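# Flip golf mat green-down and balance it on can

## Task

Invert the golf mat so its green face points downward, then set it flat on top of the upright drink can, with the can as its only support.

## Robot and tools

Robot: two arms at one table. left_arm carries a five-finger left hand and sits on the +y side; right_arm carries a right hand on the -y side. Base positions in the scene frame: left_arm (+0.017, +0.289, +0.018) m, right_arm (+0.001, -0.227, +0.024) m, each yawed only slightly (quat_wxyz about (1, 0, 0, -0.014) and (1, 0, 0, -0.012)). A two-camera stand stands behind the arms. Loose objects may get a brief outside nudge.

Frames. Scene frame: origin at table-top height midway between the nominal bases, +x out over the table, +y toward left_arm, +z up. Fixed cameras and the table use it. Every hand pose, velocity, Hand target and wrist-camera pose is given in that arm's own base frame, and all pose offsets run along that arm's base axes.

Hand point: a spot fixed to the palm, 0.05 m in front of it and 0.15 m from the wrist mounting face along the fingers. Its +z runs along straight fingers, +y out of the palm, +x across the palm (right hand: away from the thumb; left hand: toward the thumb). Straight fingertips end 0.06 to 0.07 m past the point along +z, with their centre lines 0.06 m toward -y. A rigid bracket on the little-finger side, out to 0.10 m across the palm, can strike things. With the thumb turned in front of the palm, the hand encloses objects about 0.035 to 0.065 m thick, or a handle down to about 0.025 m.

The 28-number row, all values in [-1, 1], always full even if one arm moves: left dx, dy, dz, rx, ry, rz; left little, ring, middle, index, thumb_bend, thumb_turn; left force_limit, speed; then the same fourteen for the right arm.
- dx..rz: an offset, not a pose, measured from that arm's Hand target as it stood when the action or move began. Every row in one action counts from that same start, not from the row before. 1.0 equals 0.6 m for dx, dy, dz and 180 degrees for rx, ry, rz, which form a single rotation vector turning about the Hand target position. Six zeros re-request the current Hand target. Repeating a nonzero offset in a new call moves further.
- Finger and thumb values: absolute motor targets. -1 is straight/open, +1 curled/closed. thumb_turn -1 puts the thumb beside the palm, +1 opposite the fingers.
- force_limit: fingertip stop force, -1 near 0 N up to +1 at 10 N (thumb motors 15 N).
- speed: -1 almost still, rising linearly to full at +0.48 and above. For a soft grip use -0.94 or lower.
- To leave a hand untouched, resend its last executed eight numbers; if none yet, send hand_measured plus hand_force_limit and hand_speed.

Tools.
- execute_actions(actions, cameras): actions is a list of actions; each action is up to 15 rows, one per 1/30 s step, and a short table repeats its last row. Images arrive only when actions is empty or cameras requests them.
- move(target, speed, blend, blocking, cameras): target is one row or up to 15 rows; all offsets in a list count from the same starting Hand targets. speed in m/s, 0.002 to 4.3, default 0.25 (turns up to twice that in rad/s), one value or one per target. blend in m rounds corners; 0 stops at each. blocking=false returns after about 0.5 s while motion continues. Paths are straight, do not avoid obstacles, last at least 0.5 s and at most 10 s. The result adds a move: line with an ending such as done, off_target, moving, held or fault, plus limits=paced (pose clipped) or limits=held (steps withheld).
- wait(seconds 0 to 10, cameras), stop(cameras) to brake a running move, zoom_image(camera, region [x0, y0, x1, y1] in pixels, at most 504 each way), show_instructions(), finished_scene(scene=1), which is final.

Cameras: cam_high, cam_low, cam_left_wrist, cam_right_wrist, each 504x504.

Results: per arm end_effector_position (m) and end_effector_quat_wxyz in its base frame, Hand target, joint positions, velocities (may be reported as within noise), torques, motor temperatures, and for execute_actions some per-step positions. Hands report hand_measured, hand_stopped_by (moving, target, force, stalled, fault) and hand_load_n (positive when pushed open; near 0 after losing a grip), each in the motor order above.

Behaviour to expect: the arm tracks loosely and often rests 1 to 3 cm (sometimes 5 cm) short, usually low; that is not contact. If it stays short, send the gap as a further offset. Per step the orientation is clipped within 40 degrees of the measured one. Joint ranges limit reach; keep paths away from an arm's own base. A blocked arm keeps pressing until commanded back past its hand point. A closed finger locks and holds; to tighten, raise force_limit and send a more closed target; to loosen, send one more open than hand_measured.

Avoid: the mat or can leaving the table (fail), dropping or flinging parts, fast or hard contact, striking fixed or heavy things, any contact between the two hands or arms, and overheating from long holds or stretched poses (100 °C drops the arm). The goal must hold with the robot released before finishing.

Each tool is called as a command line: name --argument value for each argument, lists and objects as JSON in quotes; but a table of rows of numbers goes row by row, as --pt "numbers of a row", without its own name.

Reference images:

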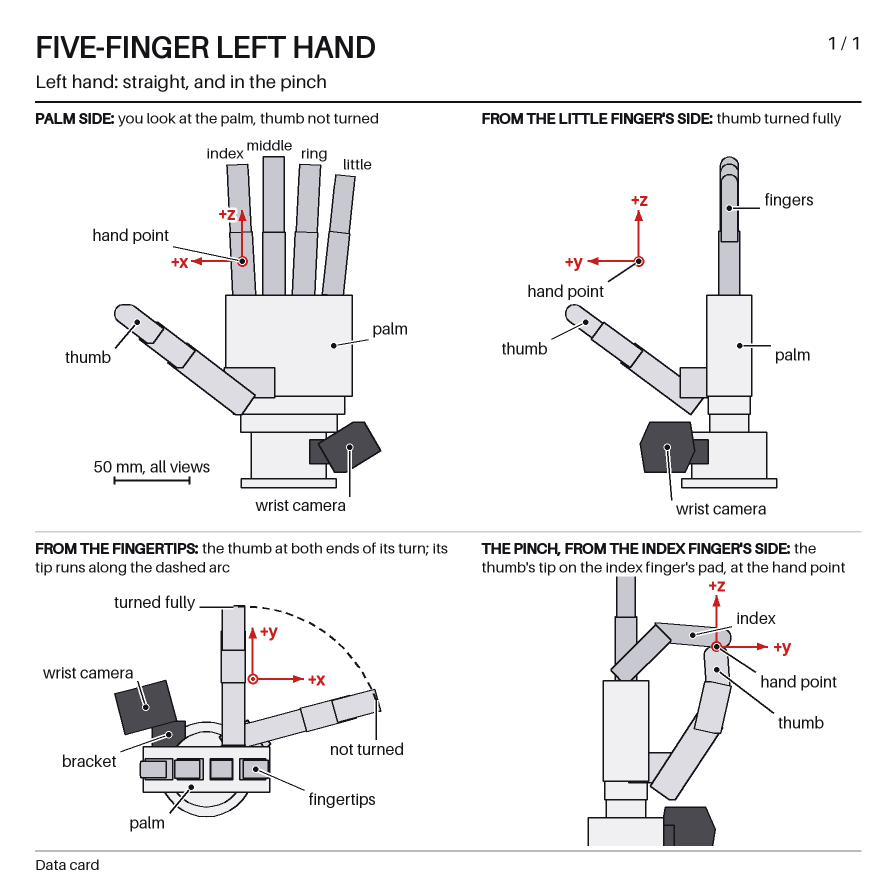

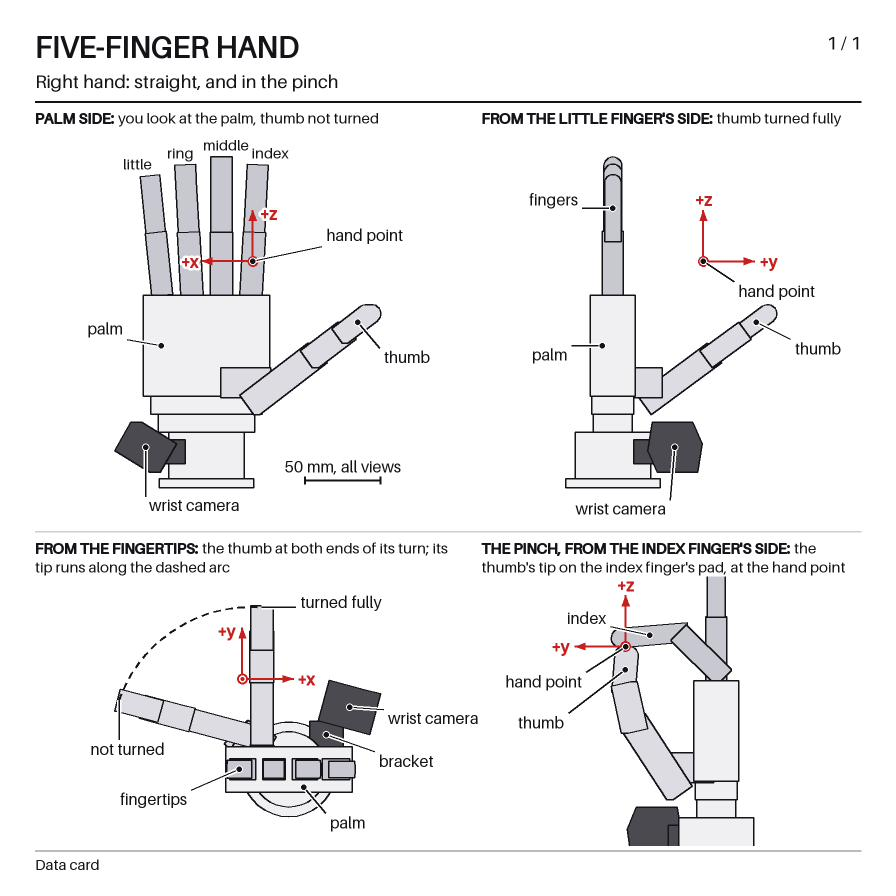

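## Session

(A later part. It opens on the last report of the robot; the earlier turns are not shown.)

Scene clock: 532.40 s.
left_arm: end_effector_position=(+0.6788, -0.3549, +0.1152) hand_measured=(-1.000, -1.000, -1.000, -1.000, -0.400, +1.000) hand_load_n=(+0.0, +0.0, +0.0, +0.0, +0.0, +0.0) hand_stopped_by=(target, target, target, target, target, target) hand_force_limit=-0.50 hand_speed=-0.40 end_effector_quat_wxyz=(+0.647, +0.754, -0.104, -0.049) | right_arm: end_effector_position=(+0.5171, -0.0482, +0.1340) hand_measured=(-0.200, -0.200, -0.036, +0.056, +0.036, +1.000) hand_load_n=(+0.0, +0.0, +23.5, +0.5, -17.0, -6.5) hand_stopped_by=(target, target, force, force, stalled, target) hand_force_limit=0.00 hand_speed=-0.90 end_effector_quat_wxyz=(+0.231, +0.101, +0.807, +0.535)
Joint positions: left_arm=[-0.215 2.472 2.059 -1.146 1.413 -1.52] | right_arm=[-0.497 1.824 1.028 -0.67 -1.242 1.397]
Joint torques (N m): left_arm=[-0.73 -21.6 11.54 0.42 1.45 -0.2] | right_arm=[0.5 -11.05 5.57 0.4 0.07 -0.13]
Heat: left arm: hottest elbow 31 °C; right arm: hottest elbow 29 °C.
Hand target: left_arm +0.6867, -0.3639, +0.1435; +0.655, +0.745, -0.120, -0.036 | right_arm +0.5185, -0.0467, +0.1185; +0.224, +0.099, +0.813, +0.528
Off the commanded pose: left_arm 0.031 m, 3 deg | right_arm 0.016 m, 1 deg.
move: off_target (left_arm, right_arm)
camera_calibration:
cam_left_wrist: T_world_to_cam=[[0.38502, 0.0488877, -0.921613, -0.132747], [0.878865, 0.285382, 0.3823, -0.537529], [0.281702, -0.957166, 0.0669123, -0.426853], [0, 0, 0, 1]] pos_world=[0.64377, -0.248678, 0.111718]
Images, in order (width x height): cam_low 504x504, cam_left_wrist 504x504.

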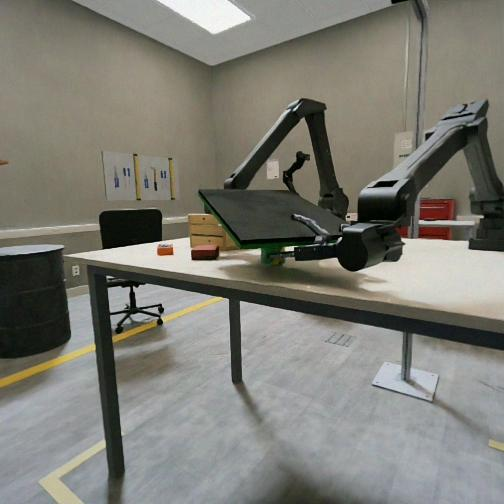

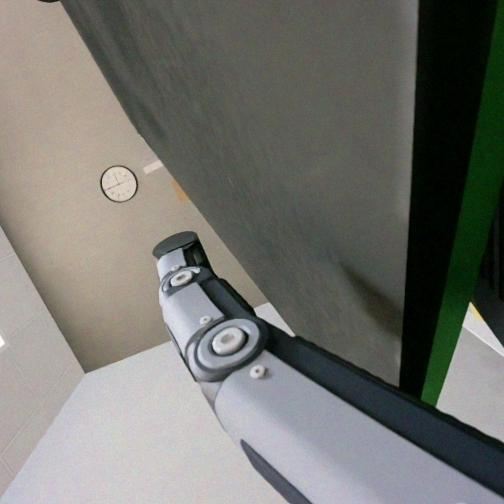

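move --target '[0,0,0,0,0,0,-1,-1,-1,-1,0.2,1,-0.5,-0.92,0,0,0,0,0,0,-0.2,-0.2,0.5,0.5,0.025,1,0.0,-0.9]' --speed 0.03 --cameras '["cam_low","cam_left_wrist"]'

Scene clock: 536.73 s.
left_arm: end_effector_position=(+0.6787, -0.3550, +0.1159) hand_measured=(-1.000, -1.000, -1.000, -1.000, +0.044, +1.000) hand_load_n=(+0.0, +0.0, +0.0, +0.0, +4.0, +1.0) hand_stopped_by=(target, target, target, target, force, target) hand_force_limit=-0.50 hand_speed=-0.92 end_effector_quat_wxyz=(+0.649, +0.752, -0.104, -0.049) | right_arm: end_effector_position=(+0.5171, -0.0482, +0.1340) hand_measured=(-0.200, -0.200, -0.036, +0.056, +0.036, +1.000) hand_load_n=(+0.0, +0.0, +23.5, +0.5, -17.5, -5.5) hand_stopped_by=(target, target, force, force, stalled, target) hand_force_limit=0.00 hand_speed=-0.90 end_effector_quat_wxyz=(+0.231, +0.101, +0.807, +0.535)
Joint positions: left_arm=[-0.215 2.472 2.059 -1.146 1.416 -1.52] | right_arm=[-0.497 1.824 1.028 -0.67 -1.242 1.397]
Joint torques (N m): left_arm=[-0.62 -21.54 11.56 0.42 1.33 -0.2] | right_arm=[0.67 -10.99 5.53 0.42 0.06 -0.12]
Heat: left arm: hottest elbow 31 °C; right arm: hottest elbow 29 °C.
Hand target: left_arm +0.6866, -0.3640, +0.1435; +0.655, +0.745, -0.121, -0.036 | right_arm +0.5185, -0.0467, +0.1185; +0.224, +0.099, +0.813, +0.528
Off the commanded pose: left_arm 0.030 m, 3 deg | right_arm 0.016 m, 1 deg.
move: off_target (left_arm, right_arm)
camera_calibration:
cam_left_wrist: T_world_to_cam=[[0.384318, 0.0456682, -0.92207, -0.132716], [0.87927, 0.286325, 0.38066, -0.537344], [0.281396, -0.957044, 0.0698852, -0.427139], [0, 0, 0, 1]] pos_world=[0.643671, -0.248875, 0.112023]
Images, in order (width x height): cam_low 504x504, cam_left_wrist 504x504.

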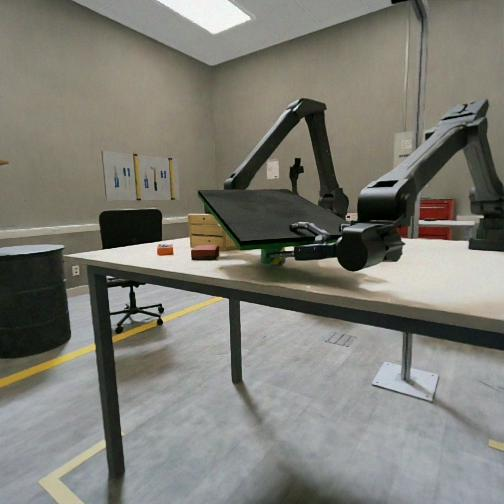

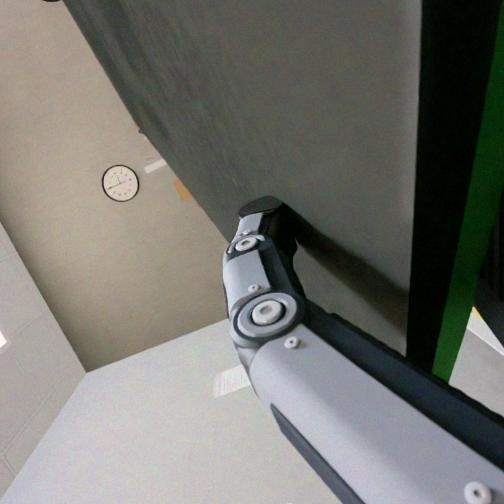

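move --target '[0,0,0,0,0,0,-1,-1,-1,-1,0.2,1,-0.5,-0.92,0,0,0,0,0,0,-0.4,-0.4,-0.1,-0.1,0.025,1,0.0,-0.93]' --speed 0.03 --cameras '["cam_low","cam_right_wrist"]'

zoom_image --camera "cam_low" --region '[190, 165, 290, 265]'

Scene clock: 539.40 s.
left_arm: end_effector_position=(+0.6791, -0.3547, +0.1168) hand_measured=(-1.000, -1.000, -1.000, -1.000, +0.044, +1.000) hand_load_n=(-0.5, +0.5, +0.0, +0.0, +1.5, +0.0) hand_stopped_by=(target, target, target, target, force, target) hand_force_limit=-0.50 hand_speed=-0.92 end_effector_quat_wxyz=(+0.650, +0.751, -0.102, -0.051) | right_arm: end_effector_position=(+0.5171, -0.0482, +0.1316) hand_measured=(-0.400, -0.400, -0.102, -0.100, +0.036, +1.000) hand_load_n=(+0.0, +0.0, +8.0, +0.0, -11.5, -2.5) hand_stopped_by=(target, target, force, target, stalled, target) hand_force_limit=0.00 hand_speed=-0.93 end_effector_quat_wxyz=(+0.231, +0.100, +0.810, +0.529)
Joint positions: left_arm=[-0.215 2.472 2.059 -1.146 1.421 -1.525] | right_arm=[-0.497 1.824 1.028 -0.67 -1.229 1.393]
Joint torques (N m): left_arm=[-0.67 -21.6 11.55 0.47 1.15 -0.17] | right_arm=[0.62 -10.99 5.59 0.4 -0.39 -0.09]
Heat: left arm: hottest elbow 31 °C; right arm: hottest elbow 29 °C.
Hand target: left_arm +0.6867, -0.3639, +0.1434; +0.655, +0.745, -0.120, -0.036 | right_arm +0.5185, -0.0467, +0.1185; +0.224, +0.099, +0.813, +0.528
Off the commanded pose: left_arm 0.029 m, 3 deg | right_arm 0.013 m, 1 deg.
move: off_target (left_arm, right_arm)
camera_calibration:
cam_right_wrist: T_world_to_cam=[[-0.314815, 0.463495, 0.82829, 0.0743928], [0.456667, -0.691053, 0.560269, -0.345691], [0.832074, 0.554634, 0.00589088, -0.290632], [0, 0, 0, 1]] pos_world=[0.423113, -0.112177, 0.133773]
Images, in order (width x height): cam_low 504x504, cam_right_wrist 504x504.

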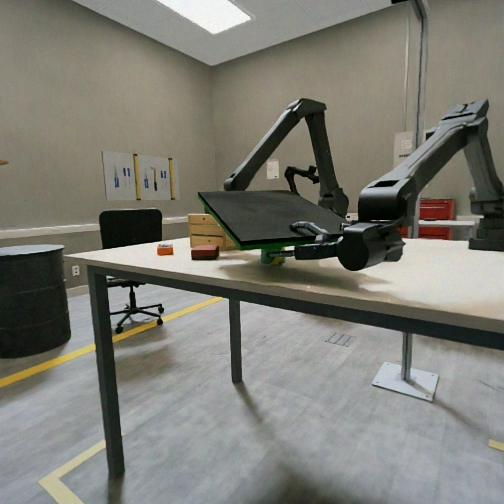

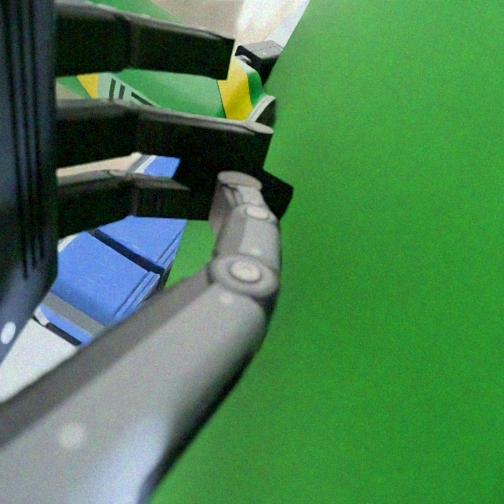

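Scaled by 5.040 from the camera's 504x504 image, which has a finer 720x720 frame.

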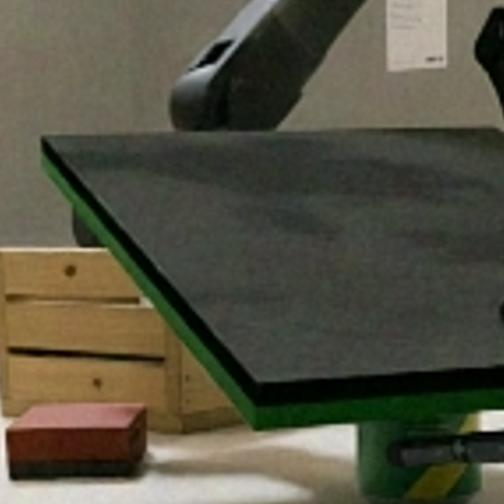

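move --target '[0,0,0,0,0,0,-1,-1,-1,-1,0.2,1,-0.5,-0.92,0,0,0,0,0,0,-0.4,-0.4,-0.22,-0.22,0.025,1,0.0,-0.93]' --speed 0.03 --cameras '["cam_low","cam_right_wrist"]'

zoom_image --camera "cam_low" --region '[190, 165, 290, 265]'

Scene clock: 541.43 s.
left_arm: end_effector_position=(+0.6807, -0.3548, +0.1203) hand_measured=(-1.000, -1.000, -1.000, -1.000, +0.044, +1.000) hand_load_n=(+0.0, +0.0, +0.0, +0.0, +0.0, +0.0) hand_stopped_by=(target, target, target, target, force, target) hand_force_limit=-0.50 hand_speed=-0.92 end_effector_quat_wxyz=(+0.653, +0.749, -0.101, -0.051) | right_arm: end_effector_position=(+0.5170, -0.0482, +0.1284) hand_measured=(-0.400, -0.400, -0.220, -0.220, +0.032, +1.000) hand_load_n=(+0.0, +0.0, +0.0, +0.0, -1.0, -1.0) hand_stopped_by=(target, target, target, target, stalled, target) hand_force_limit=0.00 hand_speed=-0.93 end_effector_quat_wxyz=(+0.231, +0.098, +0.815, +0.522)
Joint positions: left_arm=[-0.215 2.472 2.065 -1.146 1.428 -1.531] | right_arm=[-0.497 1.824 1.028 -0.67 -1.213 1.386]
Joint torques (N m): left_arm=[-0.73 -21.54 11.21 0.5 0.92 -0.13] | right_arm=[0.62 -10.93 5.61 0.4 -1.02 -0.01]
Heat: left arm: hottest elbow 31 °C; right arm: hottest elbow 29 °C.
Hand target: left_arm +0.6866, -0.3640, +0.1434; +0.655, +0.745, -0.120, -0.036 | right_arm +0.5185, -0.0467, +0.1185; +0.224, +0.099, +0.813, +0.528
Off the commanded pose: left_arm 0.026 m, 3 deg | right_arm 0.010 m, 1 deg.
move: off_target (left_arm)
camera_calibration:
cam_right_wrist: T_world_to_cam=[[-0.313401, 0.477521, 0.820825, 0.0778245], [0.458318, -0.680976, 0.571154, -0.345631], [0.8317, 0.555199, -0.00543779, -0.288823], [0, 0, 0, 1]] pos_world=[0.423013, -0.112175, 0.131958]
Images, in order (width x height): cam_low 504x504, cam_right_wrist 504x504.

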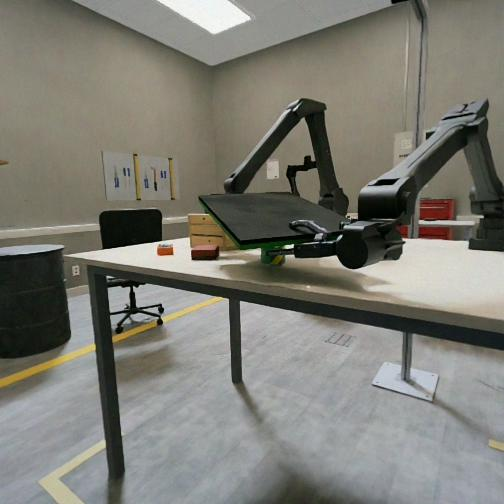

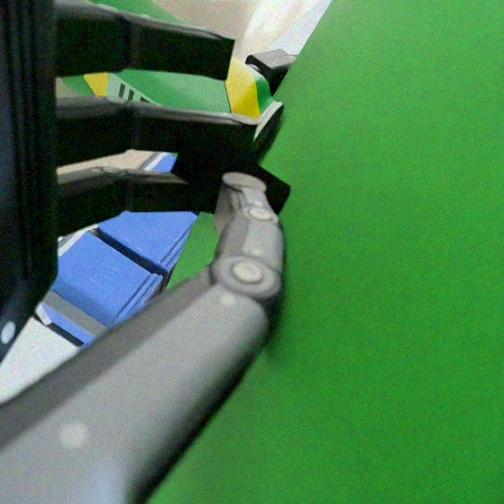

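Scaled by 5.040 from the camera's 504x504 image, which has a finer 720x720 frame.

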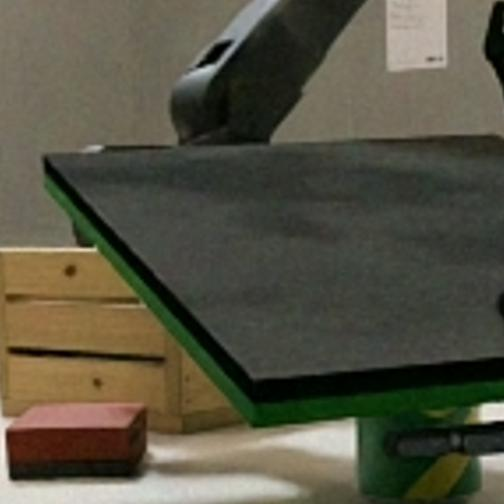

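wait --seconds 0.1 --cameras '["cam_high","cam_low","cam_left_wrist"]'

zoom_image --camera "cam_low" --region '[270, 165, 370, 265]'

zoom_image --camera "cam_high" --region '[145, 90, 295, 240]'

Scene clock: 543.00 s.
left_arm: end_effector_position=(+0.6807, -0.3548, +0.1203) hand_measured=(-1.000, -1.000, -1.000, -1.000, +0.044, +1.000) hand_load_n=(+0.0, +0.0, +0.0, +0.0, +0.0, +0.0) hand_stopped_by=(target, target, target, target, force, target) hand_force_limit=-0.50 hand_speed=-0.92 end_effector_quat_wxyz=(+0.653, +0.749, -0.101, -0.051) | right_arm: end_effector_position=(+0.5170, -0.0482, +0.1284) hand_measured=(-0.400, -0.400, -0.220, -0.220, +0.032, +1.000) hand_load_n=(+0.0, +0.0, +0.0, +0.0, -1.0, -1.0) hand_stopped_by=(target, target, target, target, stalled, target) hand_force_limit=0.00 hand_speed=-0.93 end_effector_quat_wxyz=(+0.231, +0.098, +0.815, +0.522)
Joint positions: left_arm=[-0.215 2.472 2.065 -1.146 1.428 -1.531] | right_arm=[-0.497 1.824 1.028 -0.67 -1.213 1.386]
Joint torques (N m): left_arm=[-0.73 -21.54 11.23 0.5 0.93 -0.12] | right_arm=[0.62 -10.93 5.6 0.42 -1.01 -0.01]
Heat: left arm: hottest elbow 31 °C; right arm: hottest elbow 29 °C.
Hand target: left_arm +0.6866, -0.3640, +0.1434; +0.655, +0.745, -0.120, -0.036 | right_arm +0.5185, -0.0467, +0.1185; +0.224, +0.099, +0.813, +0.528
Off the commanded pose: left_arm 0.026 m, 3 deg | right_arm 0.010 m, 1 deg.
wait: 0.10 s; at rest from the start
camera_calibration:
cam_left_wrist: T_world_to_cam=[[0.377573, 0.0366237, -0.925255, -0.127705], [0.881451, 0.291919, 0.371252, -0.539264], [0.283696, -0.955742, 0.0779386, -0.429784], [0, 0, 0, 1]] pos_world=[0.645481, -0.248664, 0.11554]
Images, in order (width x height): cam_high 504x504, cam_low 504x504, cam_left_wrist 504x504.

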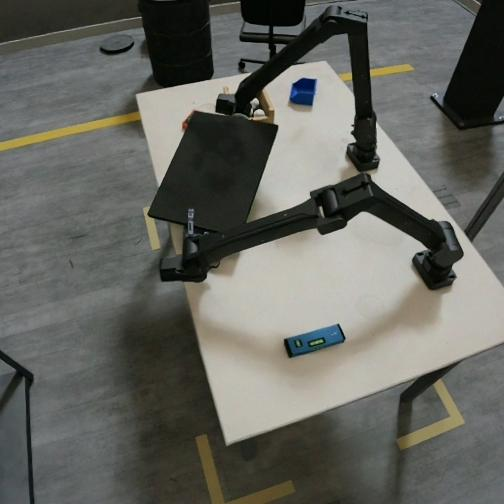

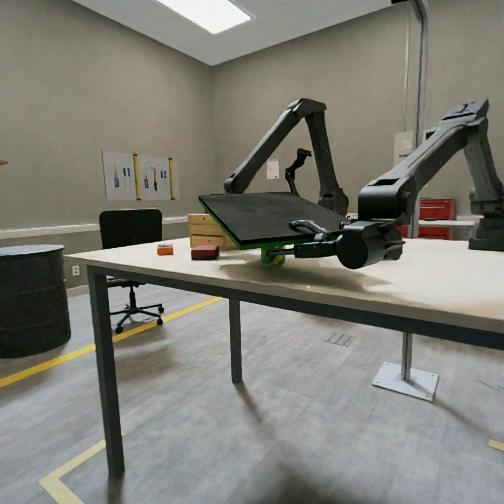

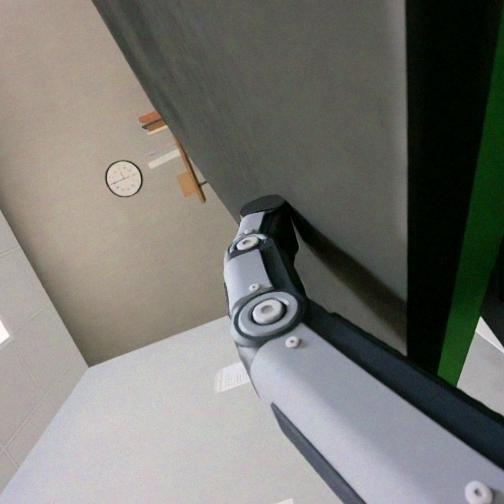

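Scaled by 5.040 from the camera's 504x504 image, which has a finer 720x720 frame.

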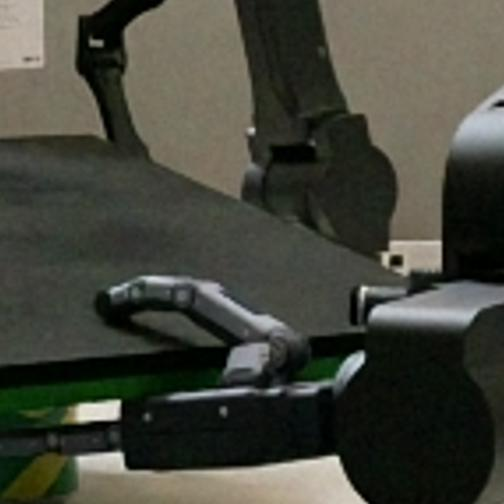

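Scaled by 3.360 from the camera's 504x504 image, which has a finer 720x720 frame.

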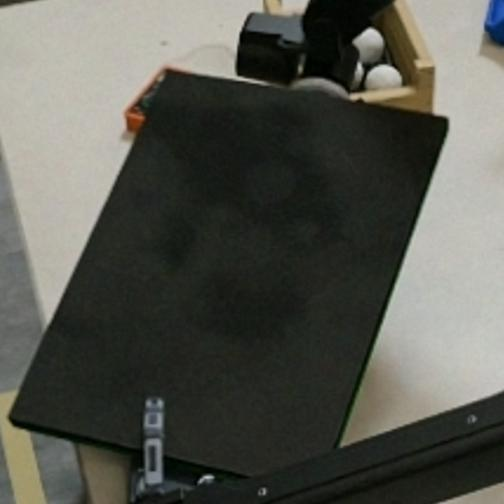

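move --target '[0,0,0,0,0,0,-1,-1,-1,-1,0.2,1,-0.5,-0.92,0,0,0,0,0,0,-0.4,-0.4,-0.4,-0.4,0.025,1,0.0,-0.93]' --speed 0.03 --cameras '["cam_high","cam_low","cam_right_wrist"]'

zoom_image --camera "cam_low" --region '[190, 165, 290, 265]'

zoom_image --camera "cam_right_wrist" --region '[50, 0, 350, 300]'

Scene clock: 544.80 s.
left_arm: end_effector_position=(+0.6807, -0.3548, +0.1203) hand_measured=(-1.000, -1.000, -1.000, -1.000, +0.044, +1.000) hand_load_n=(+0.0, +0.0, +0.0, +0.0, +0.0, +0.0) hand_stopped_by=(target, target, target, target, force, target) hand_force_limit=-0.50 hand_speed=-0.92 end_effector_quat_wxyz=(+0.653, +0.749, -0.101, -0.051) | right_arm: end_effector_position=(+0.5170, -0.0482, +0.1284) hand_measured=(-0.400, -0.400, -0.400, -0.400, +0.032, +1.000) hand_load_n=(+0.0, +0.0, +0.0, +0.0, -1.0, -0.5) hand_stopped_by=(target, target, target, target, stalled, target) hand_force_limit=0.00 hand_speed=-0.93 end_effector_quat_wxyz=(+0.231, +0.098, +0.815, +0.522)
Joint positions: left_arm=[-0.215 2.472 2.065 -1.146 1.428 -1.531] | right_arm=[-0.497 1.824 1.028 -0.67 -1.213 1.386]
Joint torques (N m): left_arm=[-0.79 -21.48 11.22 0.49 0.92 -0.13] | right_arm=[0.73 -10.99 5.63 0.4 -1.01 0]
Heat: left arm: hottest elbow 31 °C; right arm: hottest elbow 29 °C.
Hand target: left_arm +0.6866, -0.3640, +0.1434; +0.655, +0.745, -0.120, -0.036 | right_arm +0.5185, -0.0467, +0.1185; +0.224, +0.099, +0.813, +0.528
Off the commanded pose: left_arm 0.026 m, 3 deg | right_arm 0.010 m, 1 deg.
move: off_target (left_arm)
camera_calibration:
cam_right_wrist: T_world_to_cam=[[-0.31375, 0.477612, 0.820638, 0.0780891], [0.458209, -0.680823, 0.571424, -0.345546], [0.831628, 0.555308, -0.00523785, -0.288807], [0, 0, 0, 1]] pos_world=[0.423013, -0.112175, 0.131858]
Images, in order (width x height): cam_high 504x504, cam_low 504x504, cam_right_wrist 504x504.

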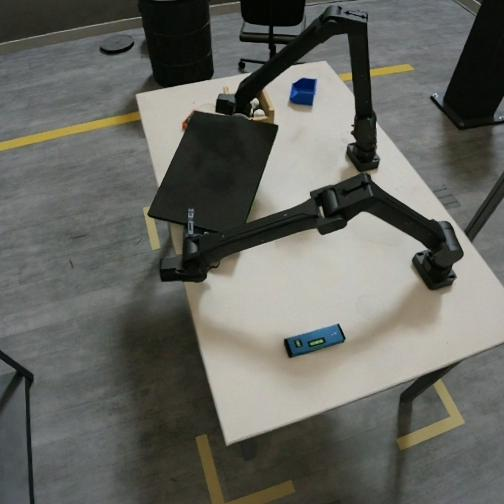

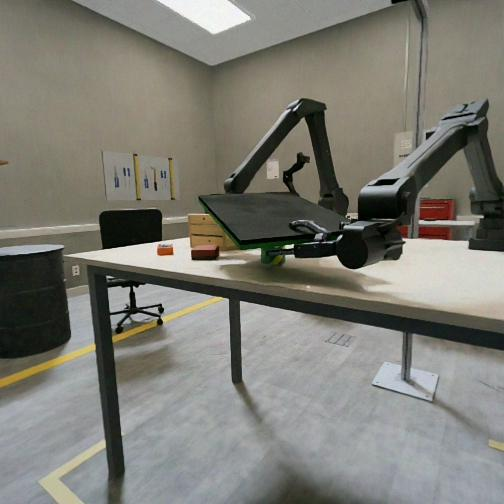

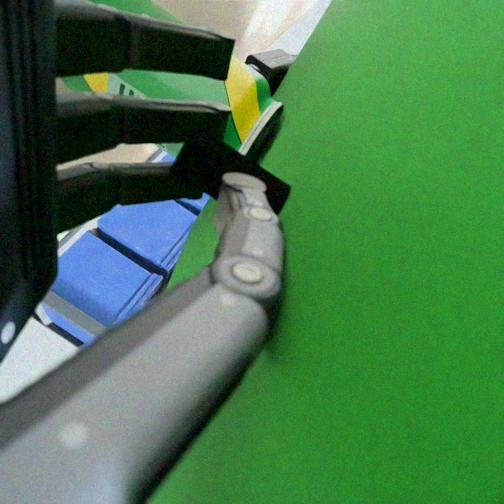

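Scaled by 5.040 from the camera's 504x504 image, which has a finer 720x720 frame.

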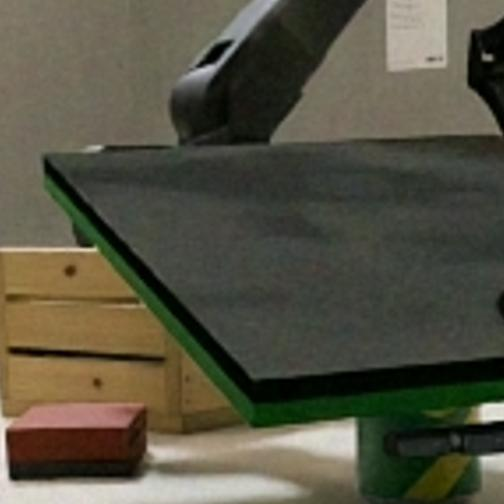

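Scaled by 1.680 from the camera's 504x504 image, which has a finer 720x720 frame.

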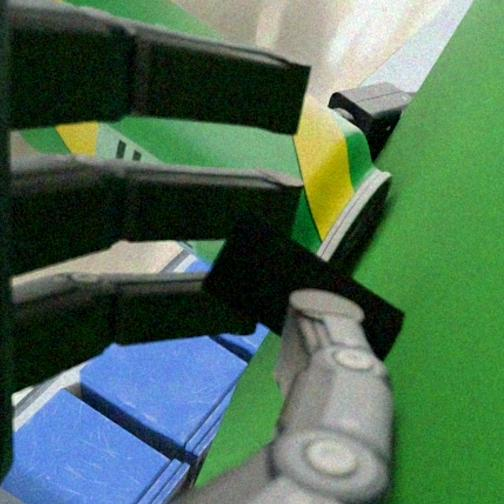

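move --target '[0,0,0,0,0,0,-1,-1,-1,-1,0.2,1,-0.5,-0.92,-0.0235,-0.0370,0.010,0,0,0,-0.4,-0.4,-0.4,-0.4,0.025,1,0.0,-0.93]' --speed 0.03 --cameras '["cam_high","cam_low","cam_right_wrist"]'

zoom_image --camera "cam_low" --region '[190, 165, 290, 265]'

zoom_image --camera "cam_right_wrist" --region '[50, 0, 350, 300]'

Scene clock: 547.10 s.
left_arm: end_effector_position=(+0.6808, -0.3548, +0.1203) hand_measured=(-1.000, -1.000, -1.000, -1.000, +0.044, +1.000) hand_load_n=(+0.5, +0.0, +0.0, +0.0, +0.0, +0.0) hand_stopped_by=(target, target, target, target, force, target) hand_force_limit=-0.50 hand_speed=-0.92 end_effector_quat_wxyz=(+0.653, +0.749, -0.101, -0.051) | right_arm: end_effector_position=(+0.5095, -0.0445, +0.1321) hand_measured=(-0.400, -0.400, -0.400, -0.400, +0.032, +1.000) hand_load_n=(+0.0, +0.0, +0.0, +0.0, -2.5, -1.0) hand_stopped_by=(target, target, target, target, stalled, target) hand_force_limit=0.00 hand_speed=-0.93 end_effector_quat_wxyz=(+0.228, +0.069, +0.819, +0.521)
Joint positions: left_arm=[-0.215 2.472 2.065 -1.146 1.428 -1.532] | right_arm=[-0.499 1.835 1.063 -0.806 -1.21 1.235]
Joint torques (N m): left_arm=[-0.73 -21.48 11.22 0.53 0.92 -0.12] | right_arm=[-3.14 -11.46 5.3 -1.01 -1.2 -0.03]
Heat: left arm: hottest elbow 31 °C; right arm: hottest elbow 29 °C.
Hand target: left_arm +0.6866, -0.3640, +0.1434; +0.655, +0.745, -0.120, -0.036 | right_arm +0.5044, -0.0688, +0.1244; +0.224, +0.099, +0.813, +0.528
Off the commanded pose: left_arm 0.026 m, 3 deg | right_arm 0.026 m, 4 deg.
move: off_target (left_arm, right_arm)
camera_calibration:
cam_right_wrist: T_world_to_cam=[[-0.356207, 0.476008, 0.804073, 0.0946772], [0.478346, -0.646316, 0.594526, -0.353561], [0.802684, 0.596399, 0.00252527, -0.268998], [0, 0, 0, 1]] pos_world=[0.418769, -0.113149, 0.134753]
Images, in order (width x height): cam_high 504x504, cam_low 504x504, cam_right_wrist 504x504.

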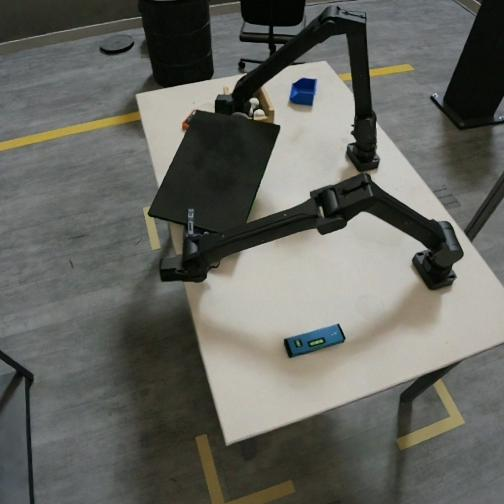

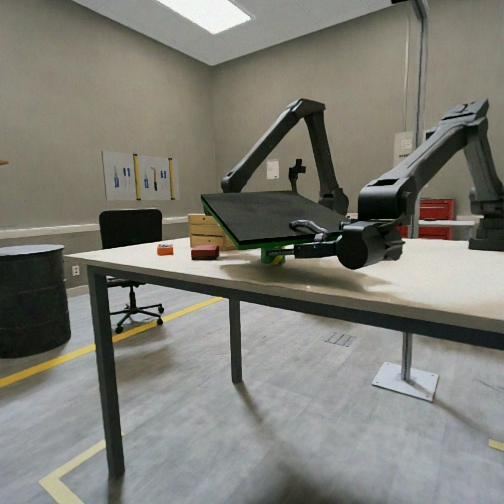

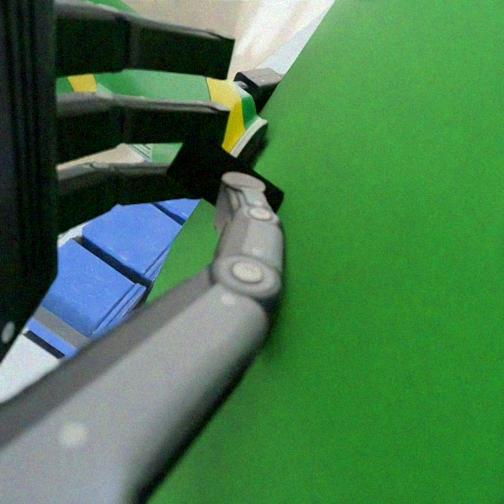

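Scaled by 5.040 from the camera's 504x504 image, which has a finer 720x720 frame.

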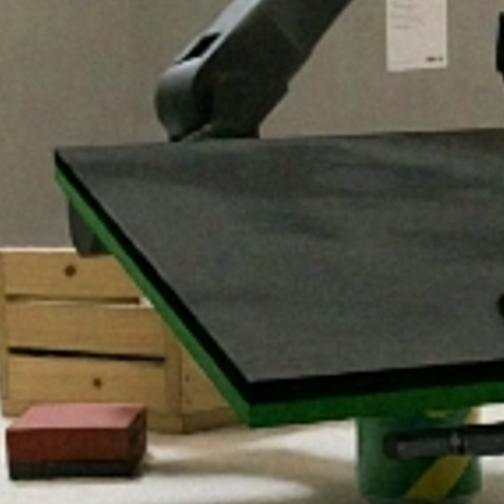

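Scaled by 1.680 from the camera's 504x504 image, which has a finer 720x720 frame.

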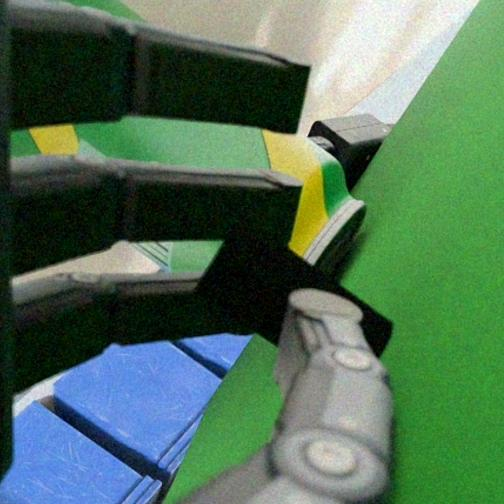

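move --target '[0,0,0,0,0,0,-1,-1,-1,-1,0.2,1,-0.5,-0.92,0.004,-0.004,0,0,0,0,-1,-1,-1,-1,0.025,1,0.0,-0.7]' --speed 0.03 --cameras '["cam_low","cam_right_wrist"]'

zoom_image --camera "cam_low" --region '[190, 165, 290, 265]'

zoom_image --camera "cam_right_wrist" --region '[50, 0, 350, 300]'

Scene clock: 548.70 s.
left_arm: end_effector_position=(+0.6808, -0.3548, +0.1202) hand_measured=(-1.000, -1.000, -1.000, -1.000, +0.044, +1.000) hand_load_n=(+0.0, +0.0, +0.0, +0.0, +0.0, +0.0) hand_stopped_by=(target, target, target, target, force, target) hand_force_limit=-0.50 hand_speed=-0.92 end_effector_quat_wxyz=(+0.653, +0.749, -0.101, -0.051) | right_arm: end_effector_position=(+0.5094, -0.0447, +0.1324) hand_measured=(-1.000, -1.000, -1.000, -1.000, +0.032, +1.000) hand_load_n=(+0.0, +0.0, +0.0, +0.0, -2.5, -1.0) hand_stopped_by=(target, target, target, target, stalled, target) hand_force_limit=0.00 hand_speed=-0.70 end_effector_quat_wxyz=(+0.225, +0.070, +0.820, +0.522)
Joint positions: left_arm=[-0.215 2.472 2.065 -1.146 1.428 -1.532] | right_arm=[-0.5 1.837 1.068 -0.822 -1.209 1.228]
Joint torques (N m): left_arm=[-0.73 -21.54 11.19 0.54 0.93 -0.12] | right_arm=[-3.14 -11.11 5.76 -0.81 -1.23 -0.04]
Heat: left arm: hottest elbow 31 °C; right arm: hottest elbow 29 °C.
Hand target: left_arm +0.6866, -0.3640, +0.1434; +0.655, +0.745, -0.121, -0.036 | right_arm +0.5068, -0.0713, +0.1245; +0.224, +0.099, +0.813, +0.528
Off the commanded pose: left_arm 0.026 m, 3 deg | right_arm 0.028 m, 3 deg.
move: off_target (left_arm, right_arm)
camera_calibration:
cam_right_wrist: T_world_to_cam=[[-0.352757, 0.473771, 0.80691, 0.0922095], [0.483076, -0.64633, 0.590674, -0.355678], [0.801374, 0.598163, -0.000869917, -0.267691], [0, 0, 0, 1]] pos_world=[0.418868, -0.113448, 0.135452]
Images, in order (width x height): cam_low 504x504, cam_right_wrist 504x504.

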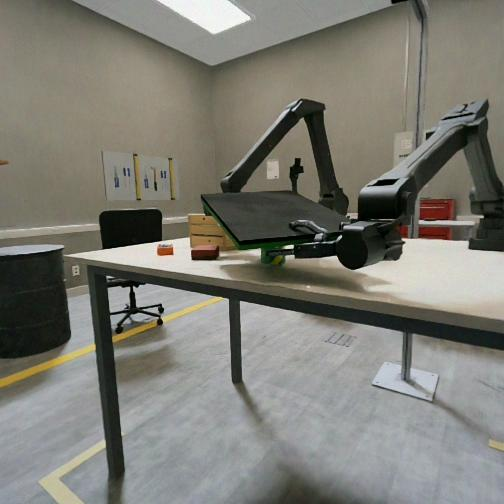

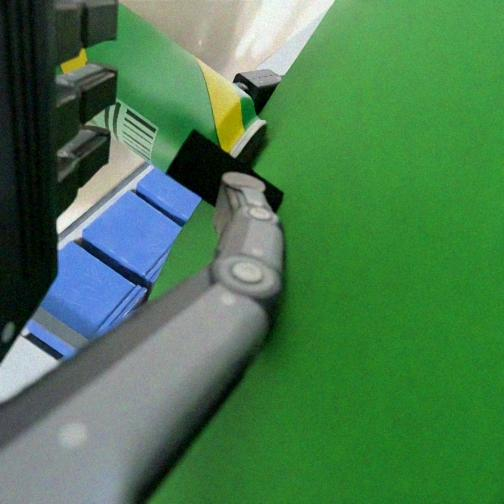

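Scaled by 5.040 from the camera's 504x504 image, which has a finer 720x720 frame.

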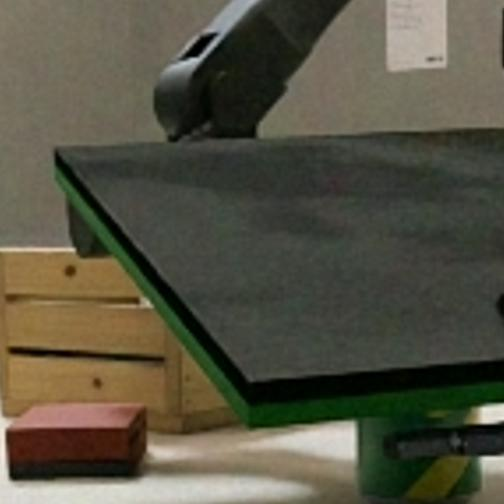

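Scaled by 1.680 from the camera's 504x504 image, which has a finer 720x720 frame.

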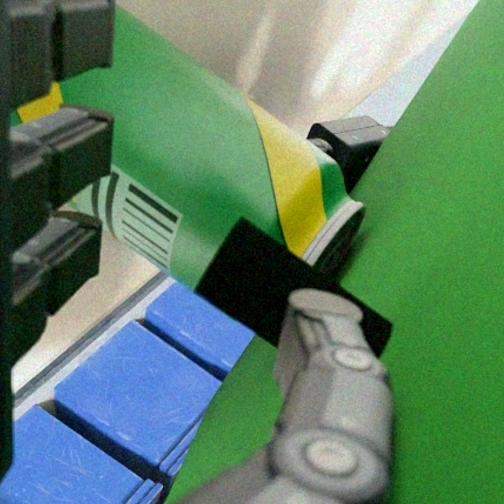

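move --target '[0,0,0,0,0,0,-1,-1,-1,-1,0.2,1,-0.5,-0.92,-0.01,-0.05,0.01,0,0,0,-1,-1,-1,-1,0.025,1,0.0,-0.7]' --speed 0.05 --cameras '["cam_high","cam_low","cam_right_wrist"]'

zoom_image --camera "cam_low" --region '[190, 165, 290, 265]'

Scene clock: 550.47 s.
left_arm: end_effector_position=(+0.6800, -0.3567, +0.1198) hand_measured=(-1.000, -1.000, -1.000, -1.000, +0.044, +1.000) hand_load_n=(+0.0, +0.0, +0.0, +0.0, +1.0, +0.0) hand_stopped_by=(target, target, target, target, force, target) hand_force_limit=-0.50 hand_speed=-0.92 end_effector_quat_wxyz=(+0.652, +0.750, -0.101, -0.053) | right_arm: end_effector_position=(+0.4993, -0.0669, +0.1418) hand_measured=(-1.000, -1.000, -1.000, -1.000, +0.032, +1.000) hand_load_n=(+0.0, +0.0, +0.0, +0.0, -2.5, -1.5) hand_stopped_by=(target, target, target, target, stalled, target) hand_force_limit=0.00 hand_speed=-0.70 end_effector_quat_wxyz=(+0.218, +0.070, +0.821, +0.524)
Joint positions: left_arm=[-0.218 2.472 2.065 -1.146 1.426 -1.535] | right_arm=[-0.552 1.854 1.127 -1.035 -1.199 1.057]
Joint torques (N m): left_arm=[-0.5 -21.54 11.21 0.55 1 -0.11] | right_arm=[-3.84 -9.99 6.97 -0.69 -1.21 -0.08]
Heat: left arm: hottest elbow 31 °C; right arm: hottest elbow 29 °C.
Hand target: left_arm +0.6866, -0.3640, +0.1434; +0.655, +0.745, -0.120, -0.036 | right_arm +0.5007, -0.1013, +0.1303; +0.224, +0.099, +0.813, +0.528
Off the commanded pose: left_arm 0.026 m, 3 deg | right_arm 0.036 m, 4 deg.
move: off_target (left_arm, right_arm)
camera_calibration:
cam_right_wrist: T_world_to_cam=[[-0.348165, 0.468436, 0.812003, 0.0882545], [0.495694, -0.643199, 0.583595, -0.375792], [0.795656, 0.605692, -0.00826157, -0.241883], [0, 0, 0, 1]] pos_world=[0.40946, -0.136544, 0.145649]
Images, in order (width x height): cam_high 504x504, cam_low 504x504, cam_right_wrist 504x504.

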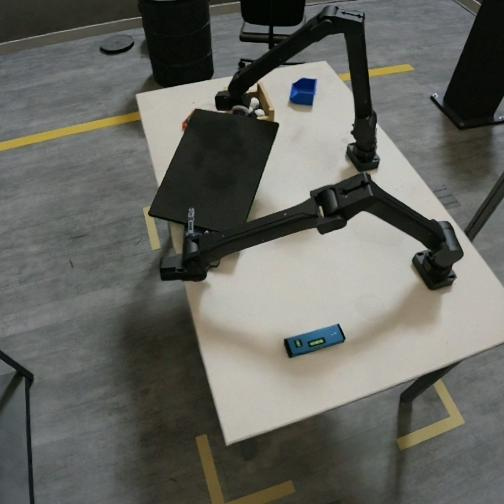

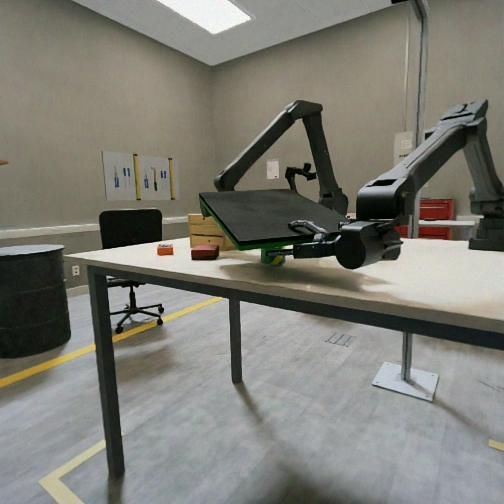

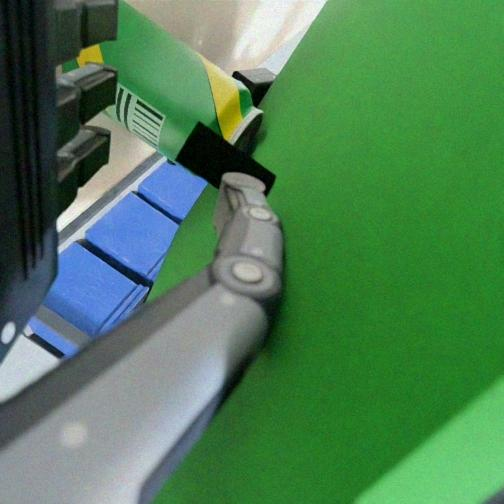

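Scaled by 5.040 from the camera's 504x504 image, which has a finer 720x720 frame.

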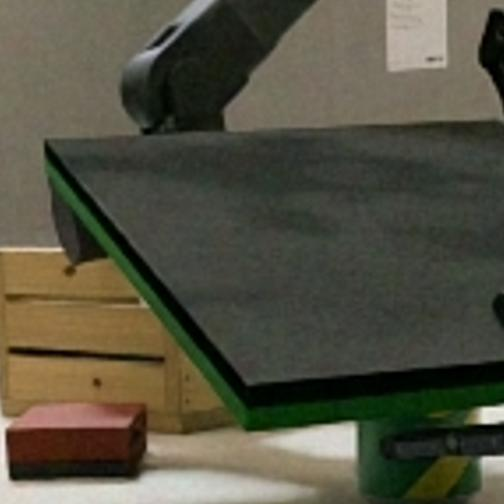

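move --target '[0,0,0,0,0,0,-1,-1,-1,-1,0.2,1,-0.5,-0.92,0.0,0.0,-0.004,0,0,0,-1,-1,-1,-1,0.7,1,-0.3,-0.7]' --speed 0.05 --cameras '["cam_high","cam_low","cam_right_wrist"]'

zoom_image --camera "cam_low" --region '[190, 165, 290, 265]'

Scene clock: 552.80 s.
left_arm: end_effector_position=(+0.6804, -0.3566, +0.1215) hand_measured=(-1.000, -1.000, -1.000, -1.000, +0.044, +1.000) hand_load_n=(+0.0, +0.0, +0.0, +0.0, +0.5, +0.5) hand_stopped_by=(target, target, target, target, force, target) hand_force_limit=-0.50 hand_speed=-0.92 end_effector_quat_wxyz=(+0.654, +0.748, -0.102, -0.052) | right_arm: end_effector_position=(+0.4992, -0.0674, +0.1435) hand_measured=(-1.000, -1.000, -1.000, -1.000, +0.700, +1.000) hand_load_n=(+0.0, +0.0, +0.0, +0.0, -0.5, -0.5) hand_stopped_by=(target, target, target, target, target, target) hand_force_limit=-0.30 hand_speed=-0.70 end_effector_quat_wxyz=(+0.221, +0.068, +0.819, +0.526)
Joint positions: left_arm=[-0.218 2.472 2.067 -1.146 1.43 -1.535] | right_arm=[-0.554 1.854 1.128 -1.036 -1.207 1.051]
Joint torques (N m): left_arm=[-0.44 -21.42 11.1 0.54 0.84 -0.11] | right_arm=[-3.72 -9.76 6.9 -0.59 -0.92 -0.06]
Heat: left arm: hottest elbow 31 °C; right arm: hottest elbow 29 °C.
Hand target: left_arm +0.6867, -0.3640, +0.1434; +0.655, +0.745, -0.120, -0.036 | right_arm +0.5007, -0.1012, +0.1281; +0.224, +0.099, +0.813, +0.528
Off the commanded pose: left_arm 0.024 m, 3 deg | right_arm 0.037 m, 4 deg.
move: off_target (left_arm, right_arm)
camera_calibration:
cam_right_wrist: T_world_to_cam=[[-0.354376, 0.465141, 0.81121, 0.0900514], [0.490608, -0.646039, 0.584755, -0.374905], [0.796067, 0.605209, 0.000738664, -0.242966], [0, 0, 0, 1]] pos_world=[0.40926, -0.137045, 0.146356]
Images, in order (width x height): cam_high 504x504, cam_low 504x504, cam_right_wrist 504x504.

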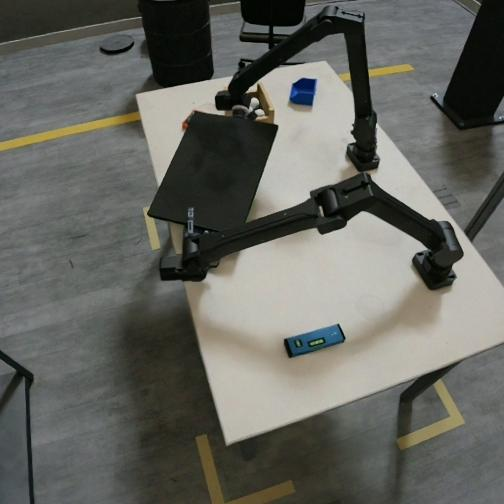

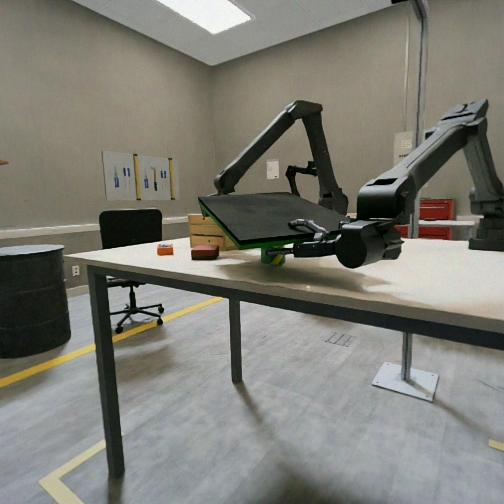

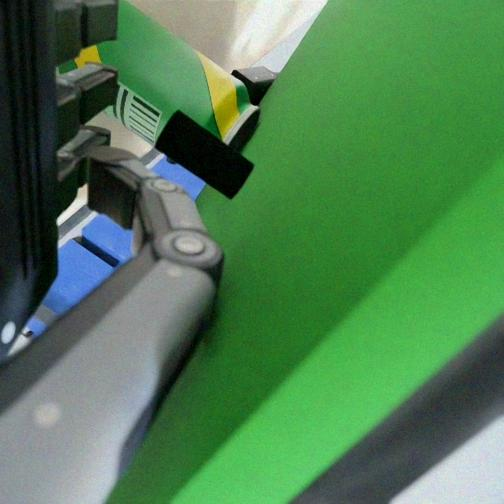

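Scaled by 5.040 from the camera's 504x504 image, which has a finer 720x720 frame.

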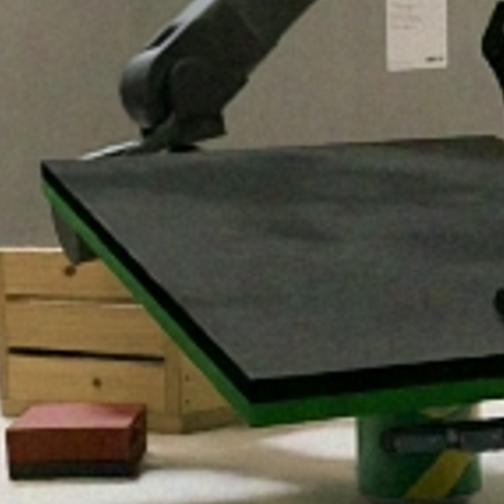

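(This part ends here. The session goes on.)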